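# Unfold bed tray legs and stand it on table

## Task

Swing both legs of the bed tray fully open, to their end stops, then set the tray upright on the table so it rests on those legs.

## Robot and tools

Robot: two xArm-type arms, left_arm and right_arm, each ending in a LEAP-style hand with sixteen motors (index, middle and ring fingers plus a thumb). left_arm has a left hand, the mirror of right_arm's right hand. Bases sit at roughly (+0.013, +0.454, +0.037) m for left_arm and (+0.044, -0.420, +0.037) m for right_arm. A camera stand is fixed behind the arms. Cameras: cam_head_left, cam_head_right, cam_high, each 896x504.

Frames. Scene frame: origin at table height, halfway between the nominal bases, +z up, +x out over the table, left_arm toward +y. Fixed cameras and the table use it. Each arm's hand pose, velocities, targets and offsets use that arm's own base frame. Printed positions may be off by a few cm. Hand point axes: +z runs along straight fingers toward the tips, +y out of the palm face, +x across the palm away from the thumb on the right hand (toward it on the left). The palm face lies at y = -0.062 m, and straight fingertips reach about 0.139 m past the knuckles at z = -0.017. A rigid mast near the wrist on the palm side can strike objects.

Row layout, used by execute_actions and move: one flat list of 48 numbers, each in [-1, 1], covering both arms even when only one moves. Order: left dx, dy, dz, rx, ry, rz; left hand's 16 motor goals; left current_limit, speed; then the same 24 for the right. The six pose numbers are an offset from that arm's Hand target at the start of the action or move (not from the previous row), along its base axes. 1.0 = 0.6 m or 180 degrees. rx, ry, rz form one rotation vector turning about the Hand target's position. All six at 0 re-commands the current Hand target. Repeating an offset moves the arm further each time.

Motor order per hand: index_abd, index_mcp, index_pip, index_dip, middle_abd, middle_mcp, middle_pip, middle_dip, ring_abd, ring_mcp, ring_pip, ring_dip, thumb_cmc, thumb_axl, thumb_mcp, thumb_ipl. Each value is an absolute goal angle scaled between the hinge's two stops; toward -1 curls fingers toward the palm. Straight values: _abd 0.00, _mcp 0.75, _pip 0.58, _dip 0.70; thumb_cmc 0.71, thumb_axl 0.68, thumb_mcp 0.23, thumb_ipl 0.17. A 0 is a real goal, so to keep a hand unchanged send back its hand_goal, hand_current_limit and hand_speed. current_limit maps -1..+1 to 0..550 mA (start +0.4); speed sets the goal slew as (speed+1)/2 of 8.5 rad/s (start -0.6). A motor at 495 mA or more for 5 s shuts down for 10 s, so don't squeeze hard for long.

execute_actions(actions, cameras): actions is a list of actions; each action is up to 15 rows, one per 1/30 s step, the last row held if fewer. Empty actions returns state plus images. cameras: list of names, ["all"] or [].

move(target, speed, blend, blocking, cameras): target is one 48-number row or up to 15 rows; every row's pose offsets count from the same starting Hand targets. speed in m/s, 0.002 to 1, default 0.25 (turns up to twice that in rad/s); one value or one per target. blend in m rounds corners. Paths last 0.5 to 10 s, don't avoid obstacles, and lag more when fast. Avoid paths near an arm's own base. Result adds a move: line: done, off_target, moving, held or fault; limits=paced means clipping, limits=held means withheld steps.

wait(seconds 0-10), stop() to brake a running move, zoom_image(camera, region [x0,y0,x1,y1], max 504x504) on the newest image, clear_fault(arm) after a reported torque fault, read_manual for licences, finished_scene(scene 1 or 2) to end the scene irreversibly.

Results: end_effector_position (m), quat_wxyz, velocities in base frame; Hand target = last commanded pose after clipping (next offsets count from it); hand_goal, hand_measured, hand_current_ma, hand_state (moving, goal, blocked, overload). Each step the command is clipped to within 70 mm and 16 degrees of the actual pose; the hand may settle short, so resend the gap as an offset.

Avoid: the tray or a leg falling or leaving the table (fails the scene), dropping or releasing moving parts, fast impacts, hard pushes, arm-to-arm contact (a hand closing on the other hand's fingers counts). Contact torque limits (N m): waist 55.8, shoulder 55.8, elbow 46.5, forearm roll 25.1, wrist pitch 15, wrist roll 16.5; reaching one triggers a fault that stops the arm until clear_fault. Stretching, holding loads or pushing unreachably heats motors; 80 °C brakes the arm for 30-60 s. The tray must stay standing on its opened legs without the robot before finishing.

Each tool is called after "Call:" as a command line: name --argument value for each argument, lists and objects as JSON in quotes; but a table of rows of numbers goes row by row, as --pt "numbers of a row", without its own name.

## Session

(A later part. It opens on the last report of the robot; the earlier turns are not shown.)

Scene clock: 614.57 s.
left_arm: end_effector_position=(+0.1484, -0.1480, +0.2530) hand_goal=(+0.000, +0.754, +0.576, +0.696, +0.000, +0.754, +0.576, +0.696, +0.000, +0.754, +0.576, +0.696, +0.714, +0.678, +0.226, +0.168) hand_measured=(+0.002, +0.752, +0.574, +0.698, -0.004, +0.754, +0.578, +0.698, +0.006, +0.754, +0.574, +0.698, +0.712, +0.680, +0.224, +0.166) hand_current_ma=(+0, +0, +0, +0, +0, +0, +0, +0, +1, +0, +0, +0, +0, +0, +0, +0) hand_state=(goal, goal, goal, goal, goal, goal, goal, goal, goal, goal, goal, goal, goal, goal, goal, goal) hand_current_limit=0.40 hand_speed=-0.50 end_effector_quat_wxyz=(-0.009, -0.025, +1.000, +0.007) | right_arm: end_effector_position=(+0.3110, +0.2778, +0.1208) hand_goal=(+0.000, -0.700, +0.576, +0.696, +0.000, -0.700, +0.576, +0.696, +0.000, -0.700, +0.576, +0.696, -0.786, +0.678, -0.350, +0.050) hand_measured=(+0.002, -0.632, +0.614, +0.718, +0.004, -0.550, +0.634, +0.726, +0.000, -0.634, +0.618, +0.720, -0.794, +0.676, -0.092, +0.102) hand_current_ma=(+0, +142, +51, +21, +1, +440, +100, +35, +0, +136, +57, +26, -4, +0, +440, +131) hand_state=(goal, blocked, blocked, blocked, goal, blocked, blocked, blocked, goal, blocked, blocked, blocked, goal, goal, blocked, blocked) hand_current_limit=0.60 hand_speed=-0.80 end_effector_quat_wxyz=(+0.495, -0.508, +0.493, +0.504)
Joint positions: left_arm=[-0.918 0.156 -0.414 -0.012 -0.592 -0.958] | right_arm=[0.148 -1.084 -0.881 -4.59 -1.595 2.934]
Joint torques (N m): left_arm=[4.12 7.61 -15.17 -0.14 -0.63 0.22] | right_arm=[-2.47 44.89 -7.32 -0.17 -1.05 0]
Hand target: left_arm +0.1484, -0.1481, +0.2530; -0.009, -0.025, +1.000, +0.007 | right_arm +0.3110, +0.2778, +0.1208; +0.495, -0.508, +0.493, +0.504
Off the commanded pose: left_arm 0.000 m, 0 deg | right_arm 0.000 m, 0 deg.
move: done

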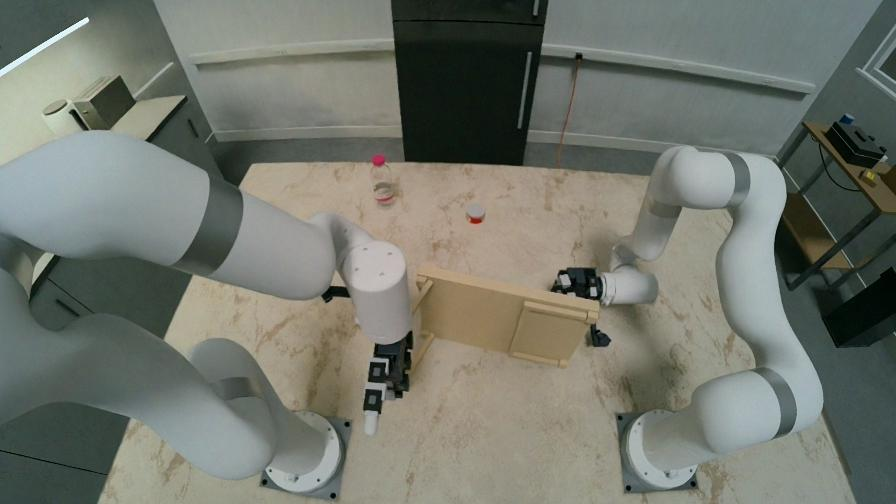

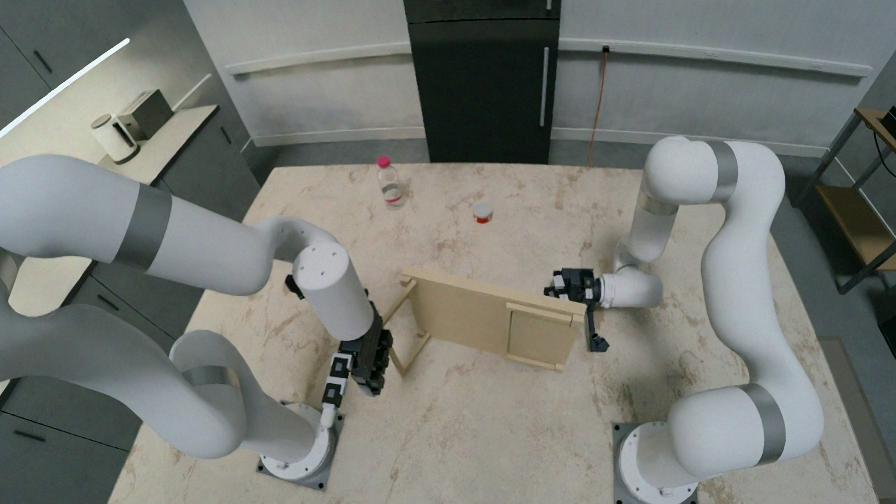

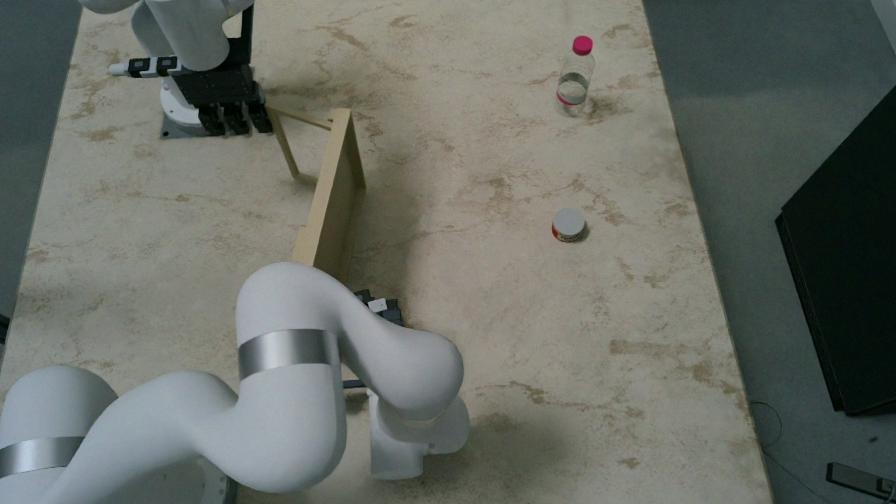

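Call:
move --pt "0.002 -0.05 0 0 0 0 0 0.754 0.576 0.696 0 0.754 0.576 0.696 0 0.754 0.576 0.696 0.714 0.678 0.226 0.168 0.4 -0.5 0 0 0 0 0 0 0 -0.7 0.576 0.696 0 -0.7 0.576 0.696 0 -0.7 0.576 0.696 -0.786 0.678 -0.35 0.05 0.6 -0.8" --pt "0.002 -0.05 0.333 0 0 0 0 0.754 0.576 0.696 0 0.754 0.576 0.696 0 0.754 0.576 0.696 0.714 0.678 0.226 0.168 0.4 -0.5 0 0 0 0 0 0 0 -0.7 0.576 0.696 0 -0.7 0.576 0.696 0 -0.7 0.576 0.696 -0.786 0.678 -0.35 0.05 0.6 -0.8" --pt "0.582 -0.1425 0.333 0 0 0.444 0 0.754 0.576 0.696 0 0.754 0.576 0.696 0 0.754 0.576 0.696 0.714 0.678 0.226 0.168 0.4 -0.5 0 0 0 0 0 0 0 -0.7 0.576 0.696 0 -0.7 0.576 0.696 0 -0.7 0.576 0.696 -0.786 0.678 -0.35 0.05 0.6 -0.8" --speed '[0.1,0.25,0.3]' --blend '[0.005,0.03,0]' --cameras '["all"]'

Scene clock: 647.33 s.
left_arm: end_effector_position=(+0.4976, -0.2336, +0.4529) hand_goal=(+0.000, +0.754, +0.576, +0.696, +0.000, +0.754, +0.576, +0.696, +0.000, +0.754, +0.576, +0.696, +0.714, +0.678, +0.226, +0.168) hand_measured=(+0.002, +0.752, +0.574, +0.698, -0.002, +0.754, +0.578, +0.698, +0.004, +0.750, +0.574, +0.698, +0.712, +0.680, +0.224, +0.166) hand_current_ma=(+0, +0, +0, +0, +0, +0, +0, +0, +0, +0, +0, +0, +0, +0, +0, +0) hand_state=(goal, goal, goal, goal, goal, goal, goal, goal, goal, goal, goal, goal, goal, goal, goal, goal) hand_current_limit=0.40 hand_speed=-0.50 end_effector_quat_wxyz=(-0.011, -0.661, +0.750, -0.001) | right_arm: end_effector_position=(+0.3110, +0.2778, +0.1208) hand_goal=(+0.000, -0.700, +0.576, +0.696, +0.000, -0.700, +0.576, +0.696, +0.000, -0.700, +0.576, +0.696, -0.786, +0.678, -0.350, +0.050) hand_measured=(-0.002, -0.696, +0.578, +0.698, +0.004, -0.550, +0.634, +0.726, -0.002, -0.696, +0.578, +0.698, -0.794, +0.676, -0.092, +0.102) hand_current_ma=(+0, +1, +1, +1, +1, +440, +100, +35, +0, +1, +1, +1, -4, +0, +440, +131) hand_state=(goal, goal, goal, goal, goal, blocked, blocked, blocked, goal, goal, goal, goal, goal, goal, blocked, blocked) hand_current_limit=0.60 hand_speed=-0.80 end_effector_quat_wxyz=(+0.495, -0.508, +0.493, +0.504)
Joint positions: left_arm=[-0.355 -0.473 -1.616 -0.023 -1.153 -1.791] | right_arm=[0.148 -1.084 -0.881 -4.59 -1.595 2.934]
Joint torques (N m): left_arm=[2.83 22.09 -21.87 1.1 -1.4 -0.25] | right_arm=[-1.59 45 -7.58 0.3 -1.15 0.47]
Hand target: left_arm +0.4976, -0.2336, +0.4528; -0.011, -0.661, +0.750, -0.001 | right_arm +0.3110, +0.2778, +0.1208; +0.495, -0.508, +0.493, +0.504
Off the commanded pose: left_arm 0.000 m, 0 deg | right_arm 0.000 m, 0 deg.
move: done

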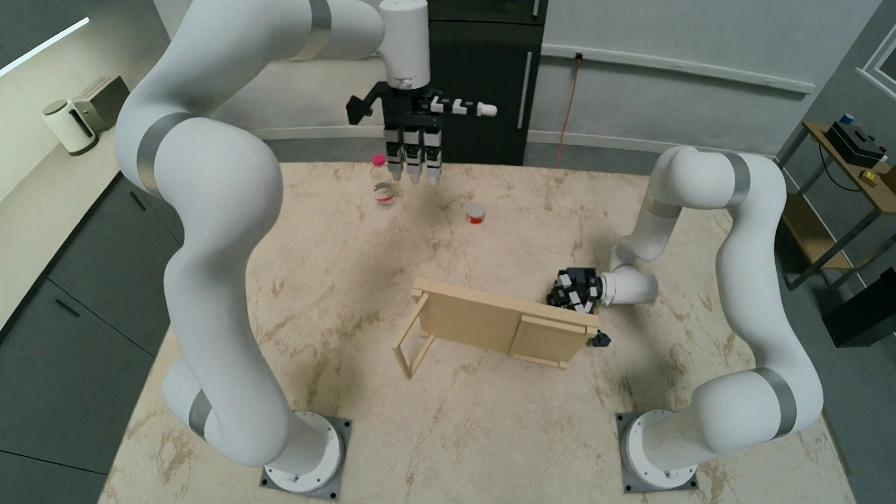

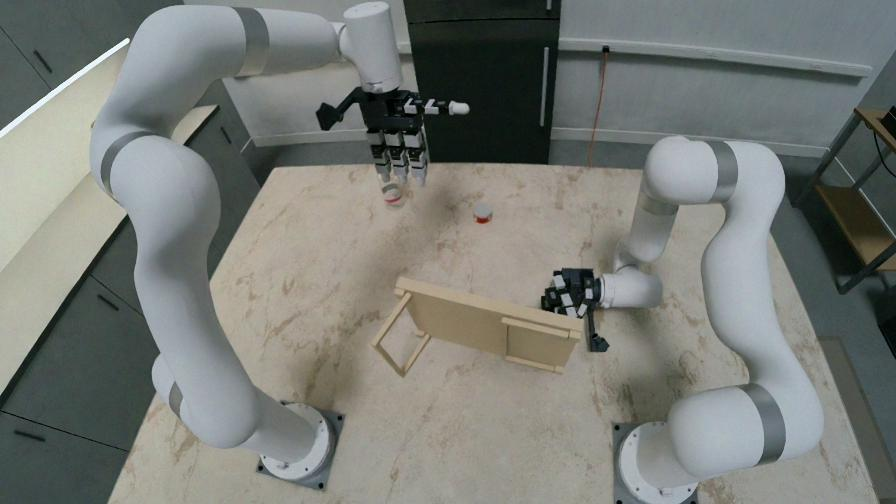

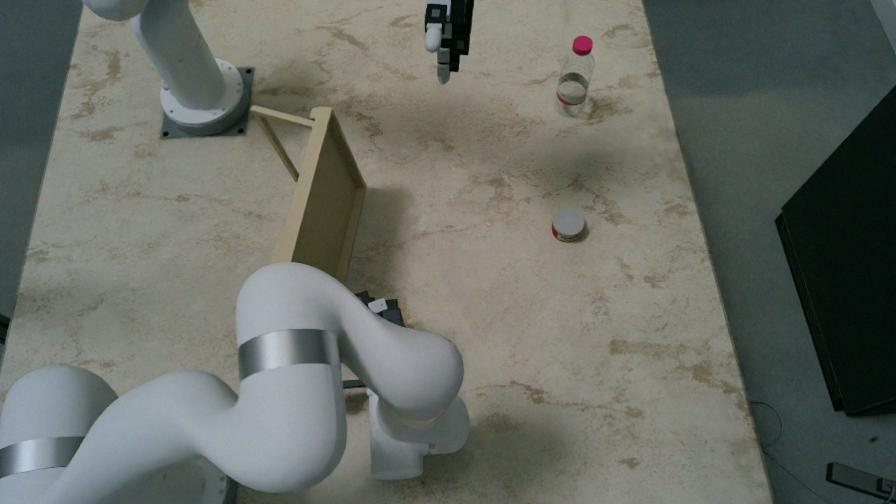

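Call:
zoom_image --camera "cam_high" --region '[220, 80, 470, 330]'

Call:
zoom_image --camera "cam_head_right" --region '[350, 230, 650, 400]'

Scaled by 2.016 from the camera's 896x504 image, which has a finer 1280x720 frame.

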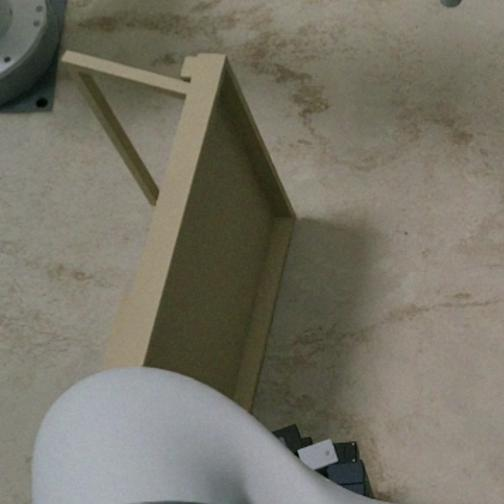

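Scaled by 1.680 from the camera's 896x504 image, which has a finer 1280x720 frame.

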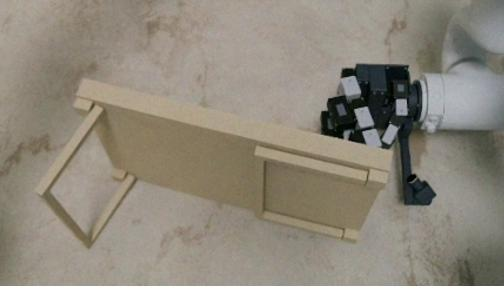

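Call:
move --target '[0,0,0,-0.496,0.066,0,0,-0.274,0.576,0.696,0,-0.274,0.576,0.696,0,-0.274,0.576,0.696,-0.786,0.678,0.168,0.11,0.4,-0.3,0,0,0,0,0,0,0,-0.7,0.576,0.696,0,-0.7,0.576,0.696,0,-0.7,0.576,0.696,-0.786,0.678,-0.35,0.05,0.6,-0.8]' --speed 0.5 --cameras '["all"]'

Scene clock: 666.50 s.
left_arm: end_effector_position=(+0.4976, -0.2335, +0.4529) hand_goal=(+0.000, -0.274, +0.576, +0.696, +0.000, -0.274, +0.576, +0.696, +0.000, -0.274, +0.576, +0.696, -0.786, +0.678, +0.168, +0.110) hand_measured=(-0.002, -0.272, +0.576, +0.698, -0.002, -0.272, +0.578, +0.698, -0.002, -0.272, +0.576, +0.698, -0.792, +0.680, +0.166, +0.110) hand_current_ma=(+0, +0, +0, +0, +0, +0, +0, +0, +0, +0, +0, +0, -1, +0, +0, +0) hand_state=(goal, goal, goal, goal, goal, goal, goal, goal, goal, goal, goal, goal, goal, goal, goal, goal) hand_current_limit=0.40 hand_speed=-0.30 end_effector_quat_wxyz=(+0.542, +0.459, -0.528, +0.465) | right_arm: end_effector_position=(+0.3110, +0.2778, +0.1208) hand_goal=(+0.000, -0.700, +0.576, +0.696, +0.000, -0.700, +0.576, +0.696, +0.000, -0.700, +0.576, +0.696, -0.786, +0.678, -0.350, +0.050) hand_measured=(-0.002, -0.696, +0.578, +0.698, +0.004, -0.550, +0.634, +0.726, -0.002, -0.696, +0.578, +0.698, -0.794, +0.676, -0.092, +0.102) hand_current_ma=(+0, +1, +1, +1, +1, +440, +100, +35, +0, +1, +1, +1, -4, +0, +440, +131) hand_state=(goal, goal, goal, goal, goal, blocked, blocked, blocked, goal, goal, goal, goal, goal, goal, blocked, blocked) hand_current_limit=0.60 hand_speed=-0.80 end_effector_quat_wxyz=(+0.495, -0.508, +0.493, +0.504)
Joint positions: left_arm=[-0.047 -0.653 -1.303 -1.503 -1.646 -0.655] | right_arm=[0.148 -1.084 -0.881 -4.59 -1.595 2.934]
Joint torques (N m): left_arm=[-2.28 23.95 -15.05 -1.27 -3.19 -0.08] | right_arm=[-1.64 44.83 -7.39 0.3 -1.14 0.44]
Hand target: left_arm +0.4976, -0.2336, +0.4528; +0.542, +0.459, -0.528, +0.465 | right_arm +0.3110, +0.2778, +0.1208; +0.495, -0.508, +0.493, +0.504
Off the commanded pose: left_arm 0.000 m, 0 deg | right_arm 0.000 m, 0 deg.
move: done

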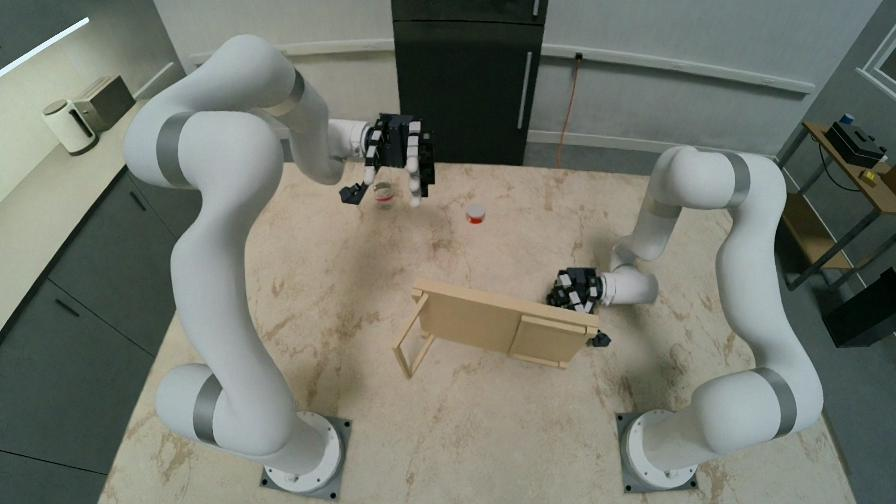

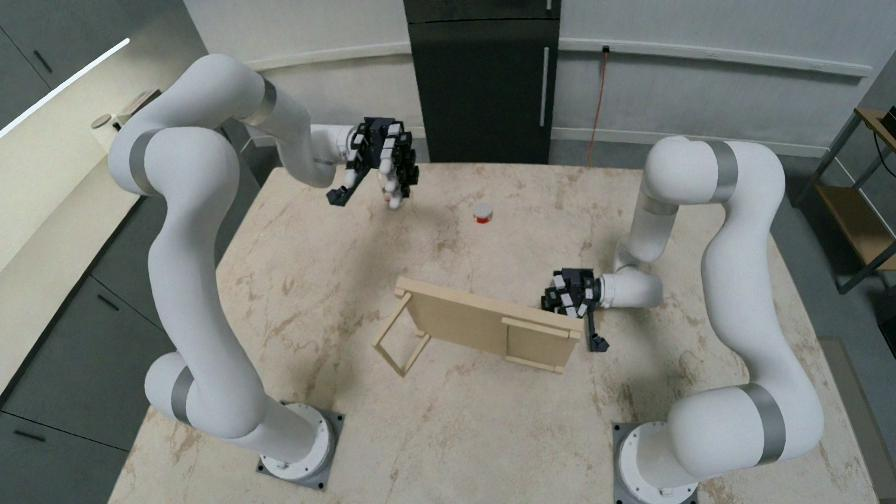

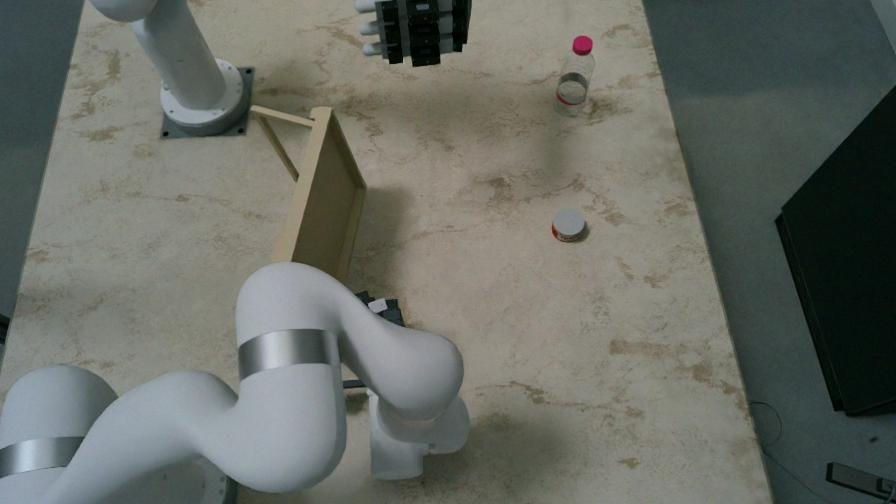

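Call:
move --target '[-0.029,-0.1013,-0.553,0,0,0,0,-0.274,0.576,0.696,0,-0.274,0.576,0.696,0,-0.274,0.576,0.696,-0.786,0.678,0.168,0.11,0.4,-0.3,0,0,0,0,0,0,0,-0.7,0.576,0.696,0,-0.7,0.576,0.696,0,-0.7,0.576,0.696,-0.786,0.678,-0.35,0.05,0.6,-0.8]' --speed 0.2 --cameras '["all"]'

Call:
zoom_image --camera "cam_high" --region '[220, 30, 540, 330]'

Call:
zoom_image --camera "cam_head_left" --region '[350, 200, 650, 400]'

Scene clock: 671.37 s.
left_arm: end_effector_position=(+0.4802, -0.2943, +0.1211) hand_goal=(+0.000, -0.274, +0.576, +0.696, +0.000, -0.274, +0.576, +0.696, +0.000, -0.274, +0.576, +0.696, -0.786, +0.678, +0.168, +0.110) hand_measured=(-0.002, -0.272, +0.576, +0.698, -0.002, -0.272, +0.578, +0.698, -0.002, -0.272, +0.576, +0.698, -0.794, +0.680, +0.166, +0.110) hand_current_ma=(+0, +0, +0, +0, +0, +0, +0, +0, +0, +0, +0, +0, -2, +0, +0, +0) hand_state=(goal, goal, goal, goal, goal, goal, goal, goal, goal, goal, goal, goal, goal, goal, goal, goal) hand_current_limit=0.40 hand_speed=-0.30 end_effector_quat_wxyz=(+0.542, +0.459, -0.528, +0.465) | right_arm: end_effector_position=(+0.3110, +0.2778, +0.1208) hand_goal=(+0.000, -0.700, +0.576, +0.696, +0.000, -0.700, +0.576, +0.696, +0.000, -0.700, +0.576, +0.696, -0.786, +0.678, -0.350, +0.050) hand_measured=(-0.002, -0.696, +0.578, +0.698, +0.004, -0.550, +0.634, +0.726, -0.002, -0.696, +0.578, +0.698, -0.794, +0.676, -0.092, +0.102) hand_current_ma=(+0, +1, +1, +1, +1, +440, +100, +35, +0, +1, +1, +1, -4, +0, +440, +131) hand_state=(goal, goal, goal, goal, goal, blocked, blocked, blocked, goal, goal, goal, goal, goal, goal, blocked, blocked) hand_current_limit=0.60 hand_speed=-0.80 end_effector_quat_wxyz=(+0.495, -0.508, +0.493, +0.504)
Joint positions: left_arm=[-0.149 -1.264 -1.463 -1.577 -1.589 -0.205] | right_arm=[0.148 -1.084 -0.881 -4.59 -1.595 2.934]
Joint torques (N m): left_arm=[-2.03 27.74 -12.7 -0.78 -3.68 -0.12] | right_arm=[-1.63 45.26 -6.82 0.38 -1.07 0.49]
Hand target: left_arm +0.4802, -0.2943, +0.1210; +0.542, +0.459, -0.528, +0.465 | right_arm +0.3110, +0.2778, +0.1208; +0.495, -0.508, +0.493, +0.504
Off the commanded pose: left_arm 0.000 m, 0 deg | right_arm 0.000 m, 0 deg.
move: done

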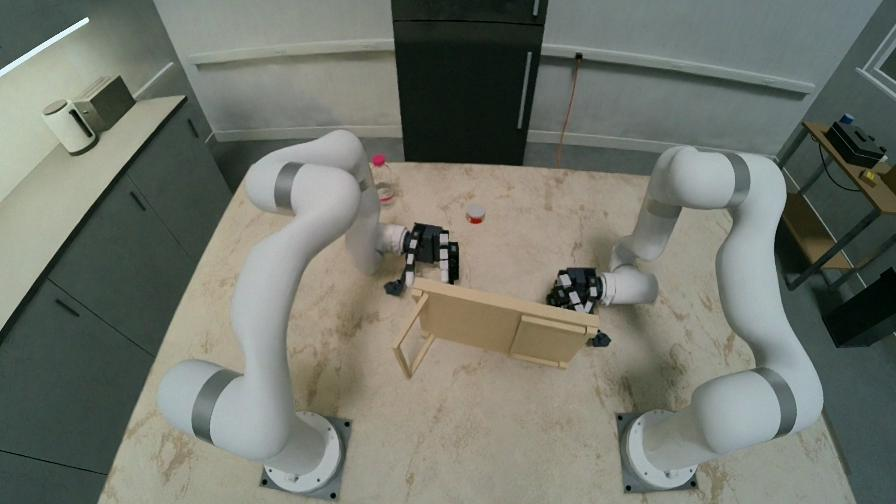

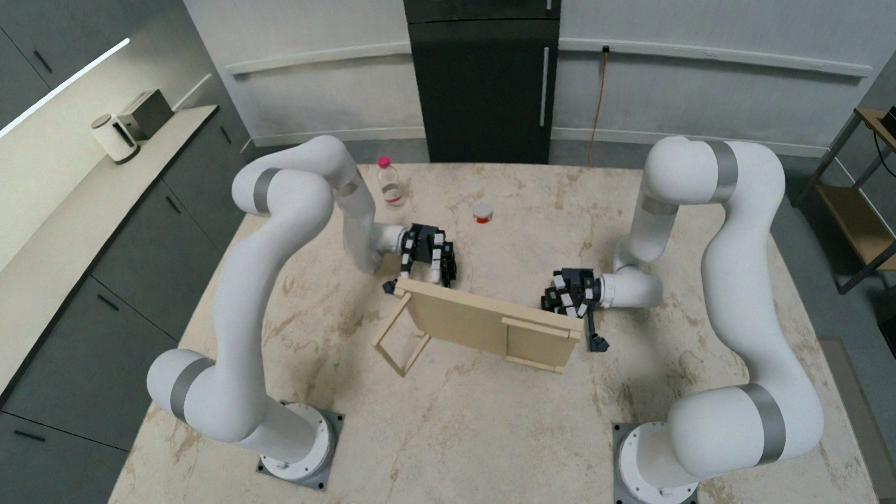

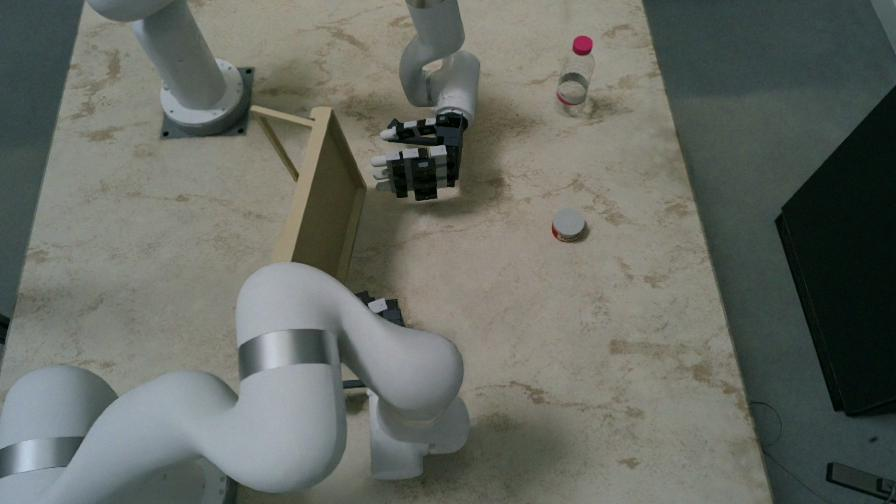

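Scaled by 1.575 from the camera's 896x504 image, which has a finer 1280x720 frame.

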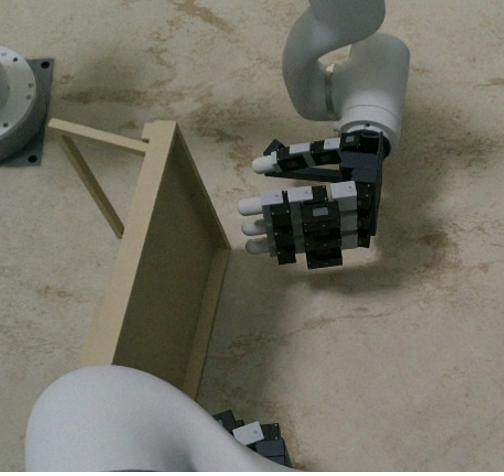

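Scaled by 1.680 from the camera's 896x504 image, which has a finer 1280x720 frame.

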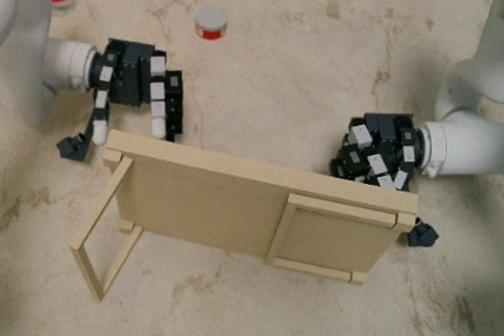

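Call:
move --target '[-0.0927,0.0122,0,0,0,0,0,-0.274,0.576,0.696,0,-0.274,0.576,0.696,0,-0.274,0.576,0.696,-0.786,0.678,0.168,0.11,0.4,-0.3,0,0,0,0,0,0,0,-0.7,0.576,0.696,0,-0.7,0.576,0.696,0,-0.7,0.576,0.696,-0.786,0.678,-0.35,0.05,0.6,-0.8]' --speed 0.06 --cameras '["all"]'

Call:
zoom_image --camera "cam_high" --region '[240, 50, 490, 300]'

Call:
zoom_image --camera "cam_head_left" --region '[350, 200, 650, 400]'

Scene clock: 704.03 s.
left_arm: end_effector_position=(+0.4246, -0.2870, +0.1211) hand_goal=(+0.000, -0.274, +0.576, +0.696, +0.000, -0.274, +0.576, +0.696, +0.000, -0.274, +0.576, +0.696, -0.786, +0.678, +0.168, +0.110) hand_measured=(-0.002, -0.272, +0.576, +0.698, -0.002, -0.272, +0.578, +0.698, -0.002, -0.272, +0.576, +0.698, -0.794, +0.680, +0.166, +0.110) hand_current_ma=(+0, +0, +0, +0, +0, +0, +0, +0, +0, +0, +0, +0, -2, +0, +0, +0) hand_state=(goal, goal, goal, goal, goal, goal, goal, goal, goal, goal, goal, goal, goal, goal, goal, goal) hand_current_limit=0.40 hand_speed=-0.30 end_effector_quat_wxyz=(+0.542, +0.459, -0.528, +0.465) | right_arm: end_effector_position=(+0.3110, +0.2778, +0.1208) hand_goal=(+0.000, -0.700, +0.576, +0.696, +0.000, -0.700, +0.576, +0.696, +0.000, -0.700, +0.576, +0.696, -0.786, +0.678, -0.350, +0.050) hand_measured=(-0.002, -0.696, +0.578, +0.698, +0.004, -0.550, +0.634, +0.726, -0.002, -0.696, +0.578, +0.698, -0.794, +0.676, -0.092, +0.102) hand_current_ma=(+0, +1, +1, +1, +1, +440, +100, +35, +0, +1, +1, +1, -4, +0, +440, +131) hand_state=(goal, goal, goal, goal, goal, blocked, blocked, blocked, goal, goal, goal, goal, goal, goal, blocked, blocked) hand_current_limit=0.60 hand_speed=-0.80 end_effector_quat_wxyz=(+0.495, -0.508, +0.493, +0.504)
Joint positions: left_arm=[-0.151 -1.198 -1.278 -1.577 -1.59 -0.087] | right_arm=[0.148 -1.084 -0.881 -4.59 -1.595 2.934]
Joint torques (N m): left_arm=[-0.72 30.73 -7.45 -0.5 -3.08 -0.07] | right_arm=[-1.88 45.6 -7.16 0.16 -0.99 0.55]
Hand target: left_arm +0.4246, -0.2870, +0.1210; +0.542, +0.459, -0.528, +0.465 | right_arm +0.3110, +0.2778, +0.1208; +0.495, -0.508, +0.493, +0.504
Off the commanded pose: left_arm 0.000 m, 0 deg | right_arm 0.000 m, 0 deg.
move: done

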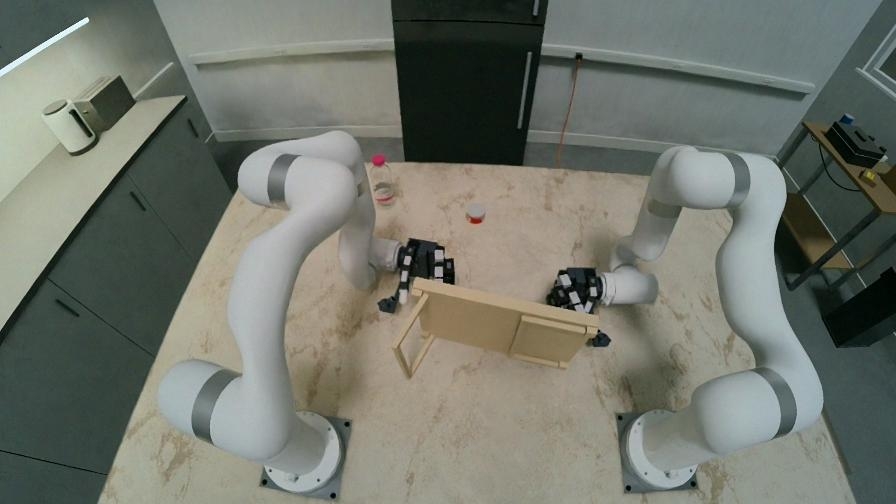

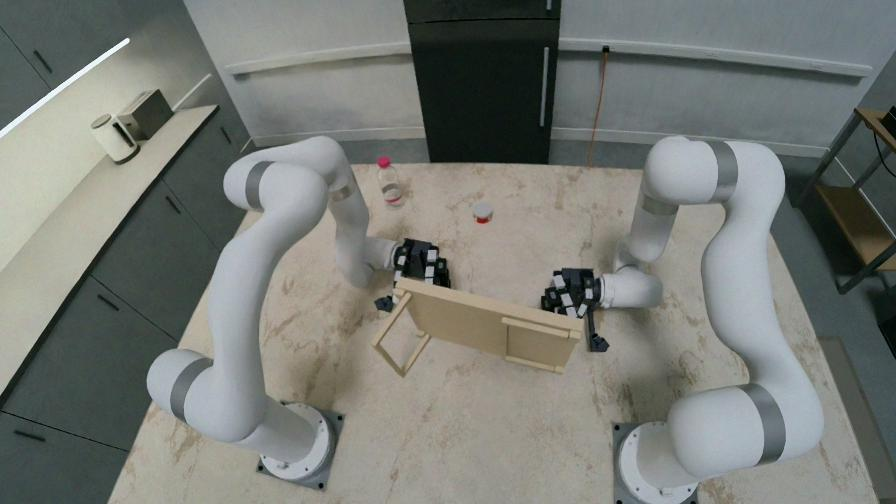

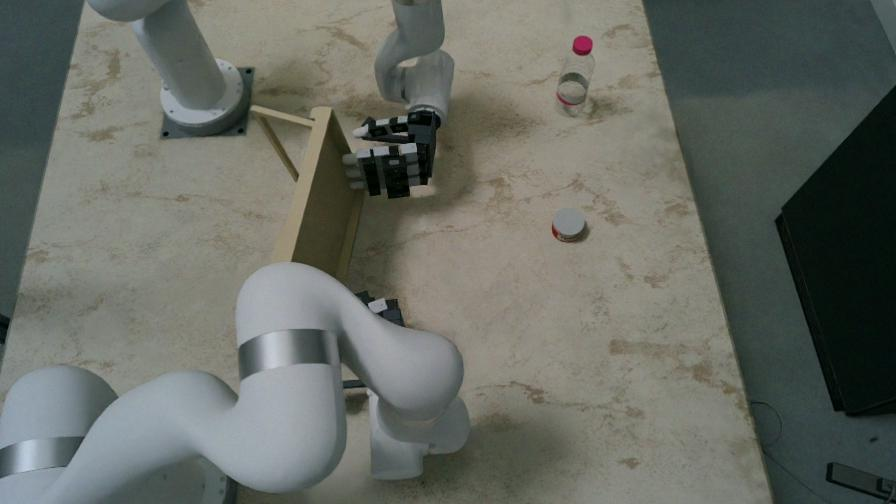

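Scaled by 2.016 from the camera's 896x504 image, which has a finer 1280x720 frame.

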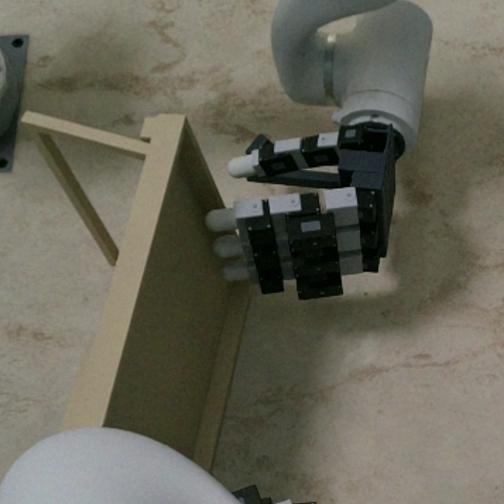

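Scaled by 1.680 from the camera's 896x504 image, which has a finer 1280x720 frame.

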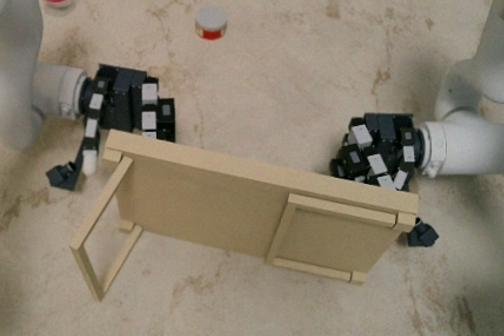

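Call:
move --target '[-0.0202,0.0093,0,0,0,0,0,-0.274,0.576,0.696,0,-0.274,0.576,0.696,0,-0.274,0.576,0.696,-0.786,0.678,0.168,0.11,0.4,-0.3,0,0,0,0,0,0,0,-0.7,0.576,0.696,0,-0.7,0.576,0.696,0,-0.7,0.576,0.696,-0.786,0.678,-0.35,0.05,0.6,-0.8]' --speed 0.04 --cameras '["cam_high","cam_head_left"]'

Call:
zoom_image --camera "cam_high" --region '[240, 50, 490, 300]'

Call:
zoom_image --camera "cam_head_left" --region '[350, 200, 650, 400]'

Scene clock: 712.83 s.
left_arm: end_effector_position=(+0.4125, -0.2814, +0.1210) hand_goal=(+0.000, -0.274, +0.576, +0.696, +0.000, -0.274, +0.576, +0.696, +0.000, -0.274, +0.576, +0.696, -0.786, +0.678, +0.168, +0.110) hand_measured=(-0.002, -0.272, +0.576, +0.698, -0.002, -0.272, +0.578, +0.698, -0.002, -0.270, +0.576, +0.698, -0.794, +0.680, +0.166, +0.110) hand_current_ma=(+0, +0, +0, +0, +0, +0, +0, +0, +0, +0, +0, +0, -2, +0, +0, +0) hand_state=(goal, goal, goal, goal, goal, goal, goal, goal, goal, goal, goal, goal, goal, goal, goal, goal) hand_current_limit=0.40 hand_speed=-0.30 end_effector_quat_wxyz=(+0.542, +0.459, -0.528, +0.465) | right_arm: end_effector_position=(+0.3110, +0.2778, +0.1208) hand_goal=(+0.000, -0.700, +0.576, +0.696, +0.000, -0.700, +0.576, +0.696, +0.000, -0.700, +0.576, +0.696, -0.786, +0.678, -0.350, +0.050) hand_measured=(-0.002, -0.696, +0.578, +0.698, +0.004, -0.550, +0.634, +0.726, -0.002, -0.696, +0.578, +0.698, -0.794, +0.676, -0.092, +0.102) hand_current_ma=(+0, +1, +1, +1, +1, +440, +100, +35, +0, +1, +1, +1, -4, +0, +440, +131) hand_state=(goal, goal, goal, goal, goal, blocked, blocked, blocked, goal, goal, goal, goal, goal, goal, blocked, blocked) hand_current_limit=0.60 hand_speed=-0.80 end_effector_quat_wxyz=(+0.495, -0.508, +0.493, +0.504)
Joint positions: left_arm=[-0.144 -1.185 -1.239 -1.57 -1.59 -0.061] | right_arm=[0.148 -1.084 -0.881 -4.59 -1.595 2.934]
Joint torques (N m): left_arm=[2.85 29.87 -6.66 0.85 -3.82 -0.15] | right_arm=[-1.81 44.07 -7.17 0.39 -0.93 0.46]
Hand target: left_arm +0.4125, -0.2814, +0.1210; +0.542, +0.459, -0.528, +0.465 | right_arm +0.3110, +0.2778, +0.1208; +0.495, -0.508, +0.493, +0.504
Off the commanded pose: left_arm 0.000 m, 0 deg | right_arm 0.000 m, 0 deg.
move: done
Images, in order (width x height): cam_head_left 896x504, cam_high 896x504.

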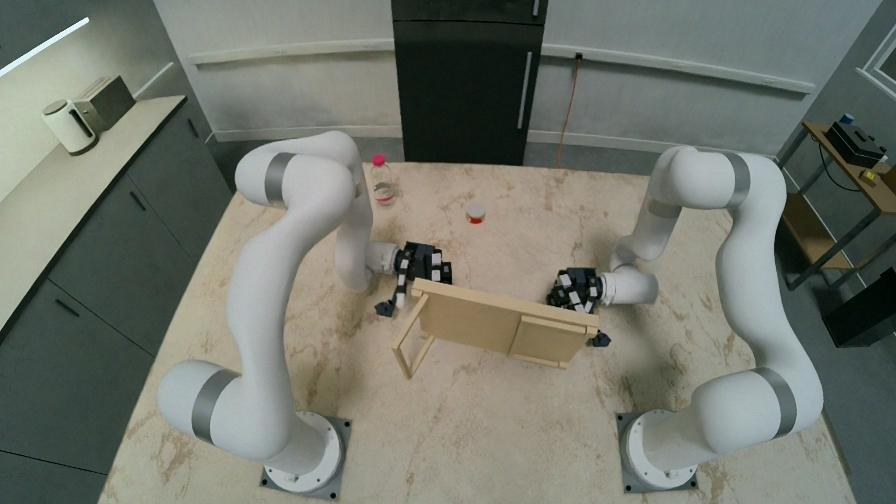

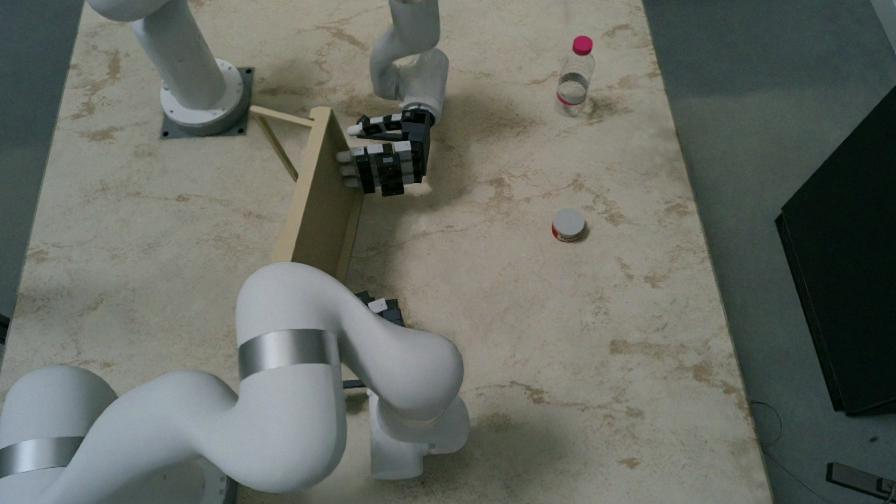

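Scaled by 2.016 from the camera's 896x504 image, which has a finer 1280x720 frame.

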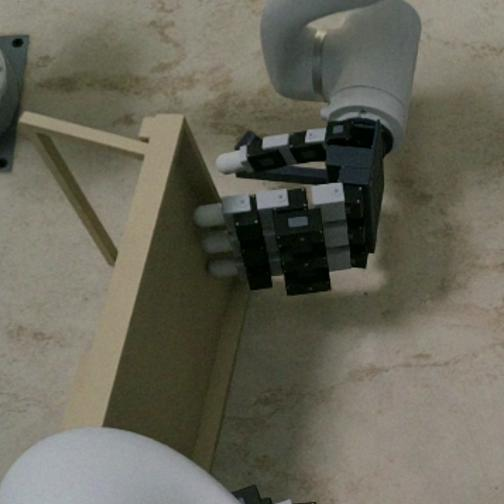

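Scaled by 1.680 from the camera's 896x504 image, which has a finer 1280x720 frame.

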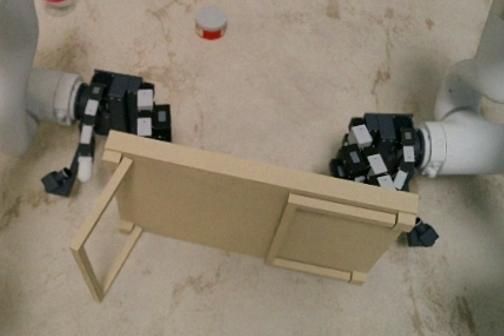

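Call:
move --target '[-0.0165,0.0024,0,0,0,0,0,-0.274,0.576,0.696,0,-0.274,0.576,0.696,0,-0.274,0.576,0.696,-0.786,0.678,0.168,0.11,0.4,-0.3,0,0,0,0,0,0,0,-0.7,0.576,0.696,0,-0.7,0.576,0.696,0,-0.7,0.576,0.696,-0.786,0.678,-0.35,0.05,0.6,-0.8]' --speed 0.04 --cameras '[]'

Scene clock: 715.17 s.
left_arm: end_effector_position=(+0.4026, -0.2800, +0.1210) hand_goal=(+0.000, -0.274, +0.576, +0.696, +0.000, -0.274, +0.576, +0.696, +0.000, -0.274, +0.576, +0.696, -0.786, +0.678, +0.168, +0.110) hand_measured=(-0.002, -0.272, +0.576, +0.698, -0.002, -0.272, +0.578, +0.698, -0.004, -0.270, +0.576, +0.698, -0.794, +0.680, +0.166, +0.110) hand_current_ma=(+0, +0, +0, +0, +0, +0, +0, +0, +0, +0, +0, +0, -2, +0, +0, +0) hand_state=(goal, goal, goal, goal, goal, goal, goal, goal, goal, goal, goal, goal, goal, goal, goal, goal) hand_current_limit=0.40 hand_speed=-0.30 end_effector_quat_wxyz=(+0.542, +0.459, -0.528, +0.465) | right_arm: end_effector_position=(+0.3110, +0.2778, +0.1208) hand_goal=(+0.000, -0.700, +0.576, +0.696, +0.000, -0.700, +0.576, +0.696, +0.000, -0.700, +0.576, +0.696, -0.786, +0.678, -0.350, +0.050) hand_measured=(-0.002, -0.696, +0.578, +0.698, +0.004, -0.550, +0.634, +0.726, -0.002, -0.696, +0.578, +0.698, -0.794, +0.676, -0.092, +0.102) hand_current_ma=(+0, +1, +1, +1, +1, +440, +100, +35, +0, +1, +1, +1, -4, +0, +440, +131) hand_state=(goal, goal, goal, goal, goal, blocked, blocked, blocked, goal, goal, goal, goal, goal, goal, blocked, blocked) hand_current_limit=0.60 hand_speed=-0.80 end_effector_quat_wxyz=(+0.495, -0.508, +0.493, +0.504)
Joint positions: left_arm=[-0.144 -1.175 -1.208 -1.569 -1.59 -0.04] | right_arm=[0.148 -1.084 -0.881 -4.59 -1.595 2.934]
Joint torques (N m): left_arm=[1.56 29.62 -6.44 0.97 -3.46 -0.14] | right_arm=[-2.2 44.63 -6.94 0.24 -1.03 0.46]
Hand target: left_arm +0.4026, -0.2800, +0.1210; +0.542, +0.459, -0.528, +0.465 | right_arm +0.3110, +0.2778, +0.1208; +0.495, -0.508, +0.493, +0.504
Off the commanded pose: left_arm 0.000 m, 0 deg | right_arm 0.000 m, 0 deg.
move: done
No camera images: "cameras" was empty.

Call:
move --pt "0 0 0 0 0 0 0 -0.6 0.576 0.696 0 -0.6 0.576 0.696 0 -0.6 0.576 0.696 -0.786 0.678 -0.2 0.05 0.1 -0.8 0 0 0 0 0 0 0 -0.7 0.576 0.696 0 -0.7 0.576 0.696 0 -0.7 0.576 0.696 -0.786 0.678 -0.35 0.05 0.6 -0.8" --speed 0.04 --cameras '["cam_high","cam_head_left"]'

Call:
zoom_image --camera "cam_high" --region '[240, 50, 490, 300]'

Call:
zoom_image --camera "cam_head_left" --region '[350, 200, 650, 400]'

Scene clock: 719.83 s.
left_arm: end_effector_position=(+0.4026, -0.2800, +0.1210) hand_goal=(+0.000, -0.600, +0.576, +0.696, +0.000, -0.600, +0.576, +0.696, +0.000, -0.600, +0.576, +0.696, -0.786, +0.678, -0.200, +0.050) hand_measured=(-0.002, -0.536, +0.590, +0.704, -0.002, -0.516, +0.606, +0.704, -0.002, -0.550, +0.592, +0.706, -0.794, +0.678, -0.090, +0.076) hand_current_ma=(+0, +91, +5, +2, +0, +150, +22, +2, +0, +60, +7, +3, -2, +0, +302, +30) hand_state=(goal, blocked, goal, goal, goal, blocked, blocked, goal, goal, blocked, goal, goal, goal, goal, blocked, blocked) hand_current_limit=0.10 hand_speed=-0.80 end_effector_quat_wxyz=(+0.542, +0.459, -0.528, +0.465) | right_arm: end_effector_position=(+0.3110, +0.2778, +0.1208) hand_goal=(+0.000, -0.700, +0.576, +0.696, +0.000, -0.700, +0.576, +0.696, +0.000, -0.700, +0.576, +0.696, -0.786, +0.678, -0.350, +0.050) hand_measured=(-0.002, -0.698, +0.578, +0.698, +0.004, -0.550, +0.634, +0.726, -0.002, -0.696, +0.578, +0.698, -0.794, +0.676, -0.092, +0.102) hand_current_ma=(+0, +1, +1, +1, +1, +440, +100, +35, +0, +1, +1, +1, -4, +0, +440, +131) hand_state=(goal, goal, goal, goal, goal, blocked, blocked, blocked, goal, goal, goal, goal, goal, goal, blocked, blocked) hand_current_limit=0.60 hand_speed=-0.80 end_effector_quat_wxyz=(+0.495, -0.508, +0.493, +0.504)
Joint positions: left_arm=[-0.144 -1.175 -1.208 -1.569 -1.59 -0.04] | right_arm=[0.148 -1.084 -0.881 -4.59 -1.595 2.934]
Joint torques (N m): left_arm=[2.33 29.08 -8.07 0.21 -2.36 -0.22] | right_arm=[-1.29 45.91 -6.99 -0.06 -1.02 0.52]
Hand target: left_arm +0.4026, -0.2800, +0.1210; +0.542, +0.459, -0.528, +0.465 | right_arm +0.3110, +0.2778, +0.1208; +0.495, -0.508, +0.493, +0.504
Off the commanded pose: left_arm 0.000 m, 0 deg | right_arm 0.000 m, 0 deg.
move: done
Images, in order (width x height): cam_head_left 896x504, cam_high 896x504.

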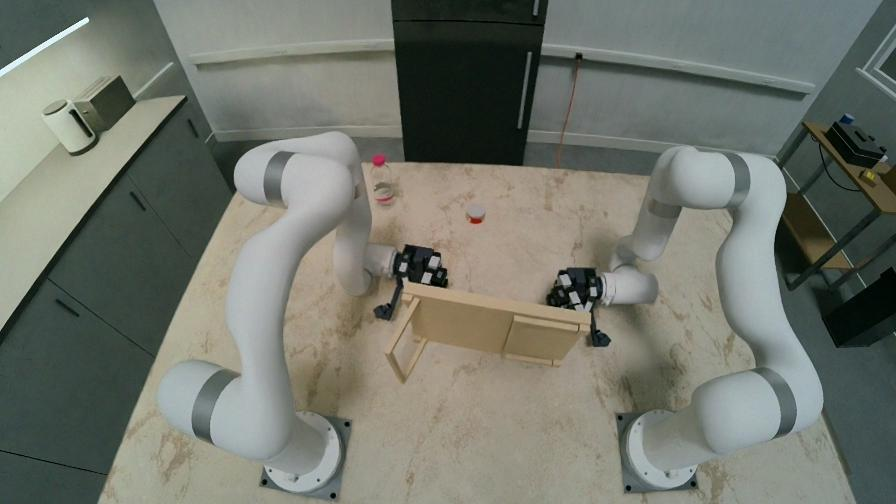

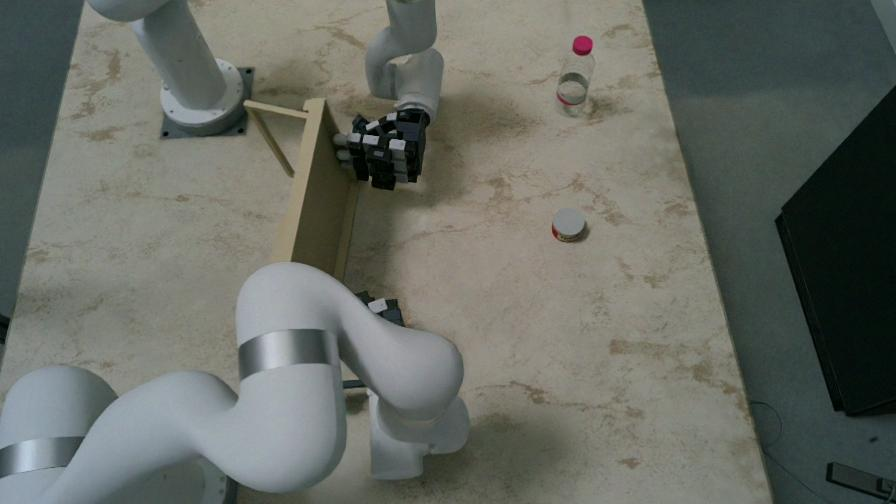

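Scaled by 2.016 from the camera's 896x504 image, which has a finer 1280x720 frame.

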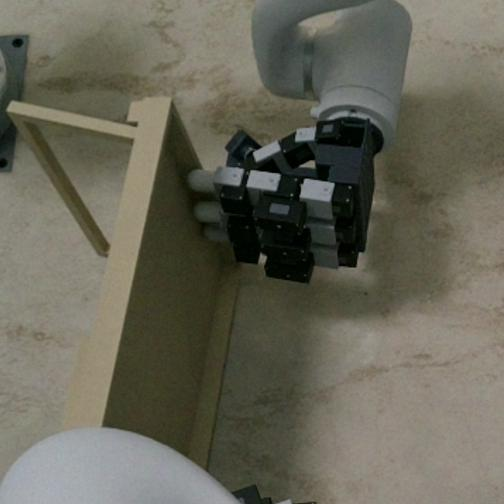

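Scaled by 1.680 from the camera's 896x504 image, which has a finer 1280x720 frame.

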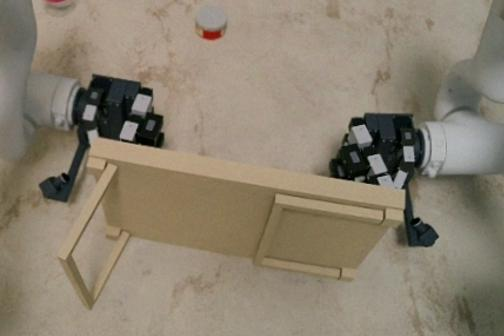

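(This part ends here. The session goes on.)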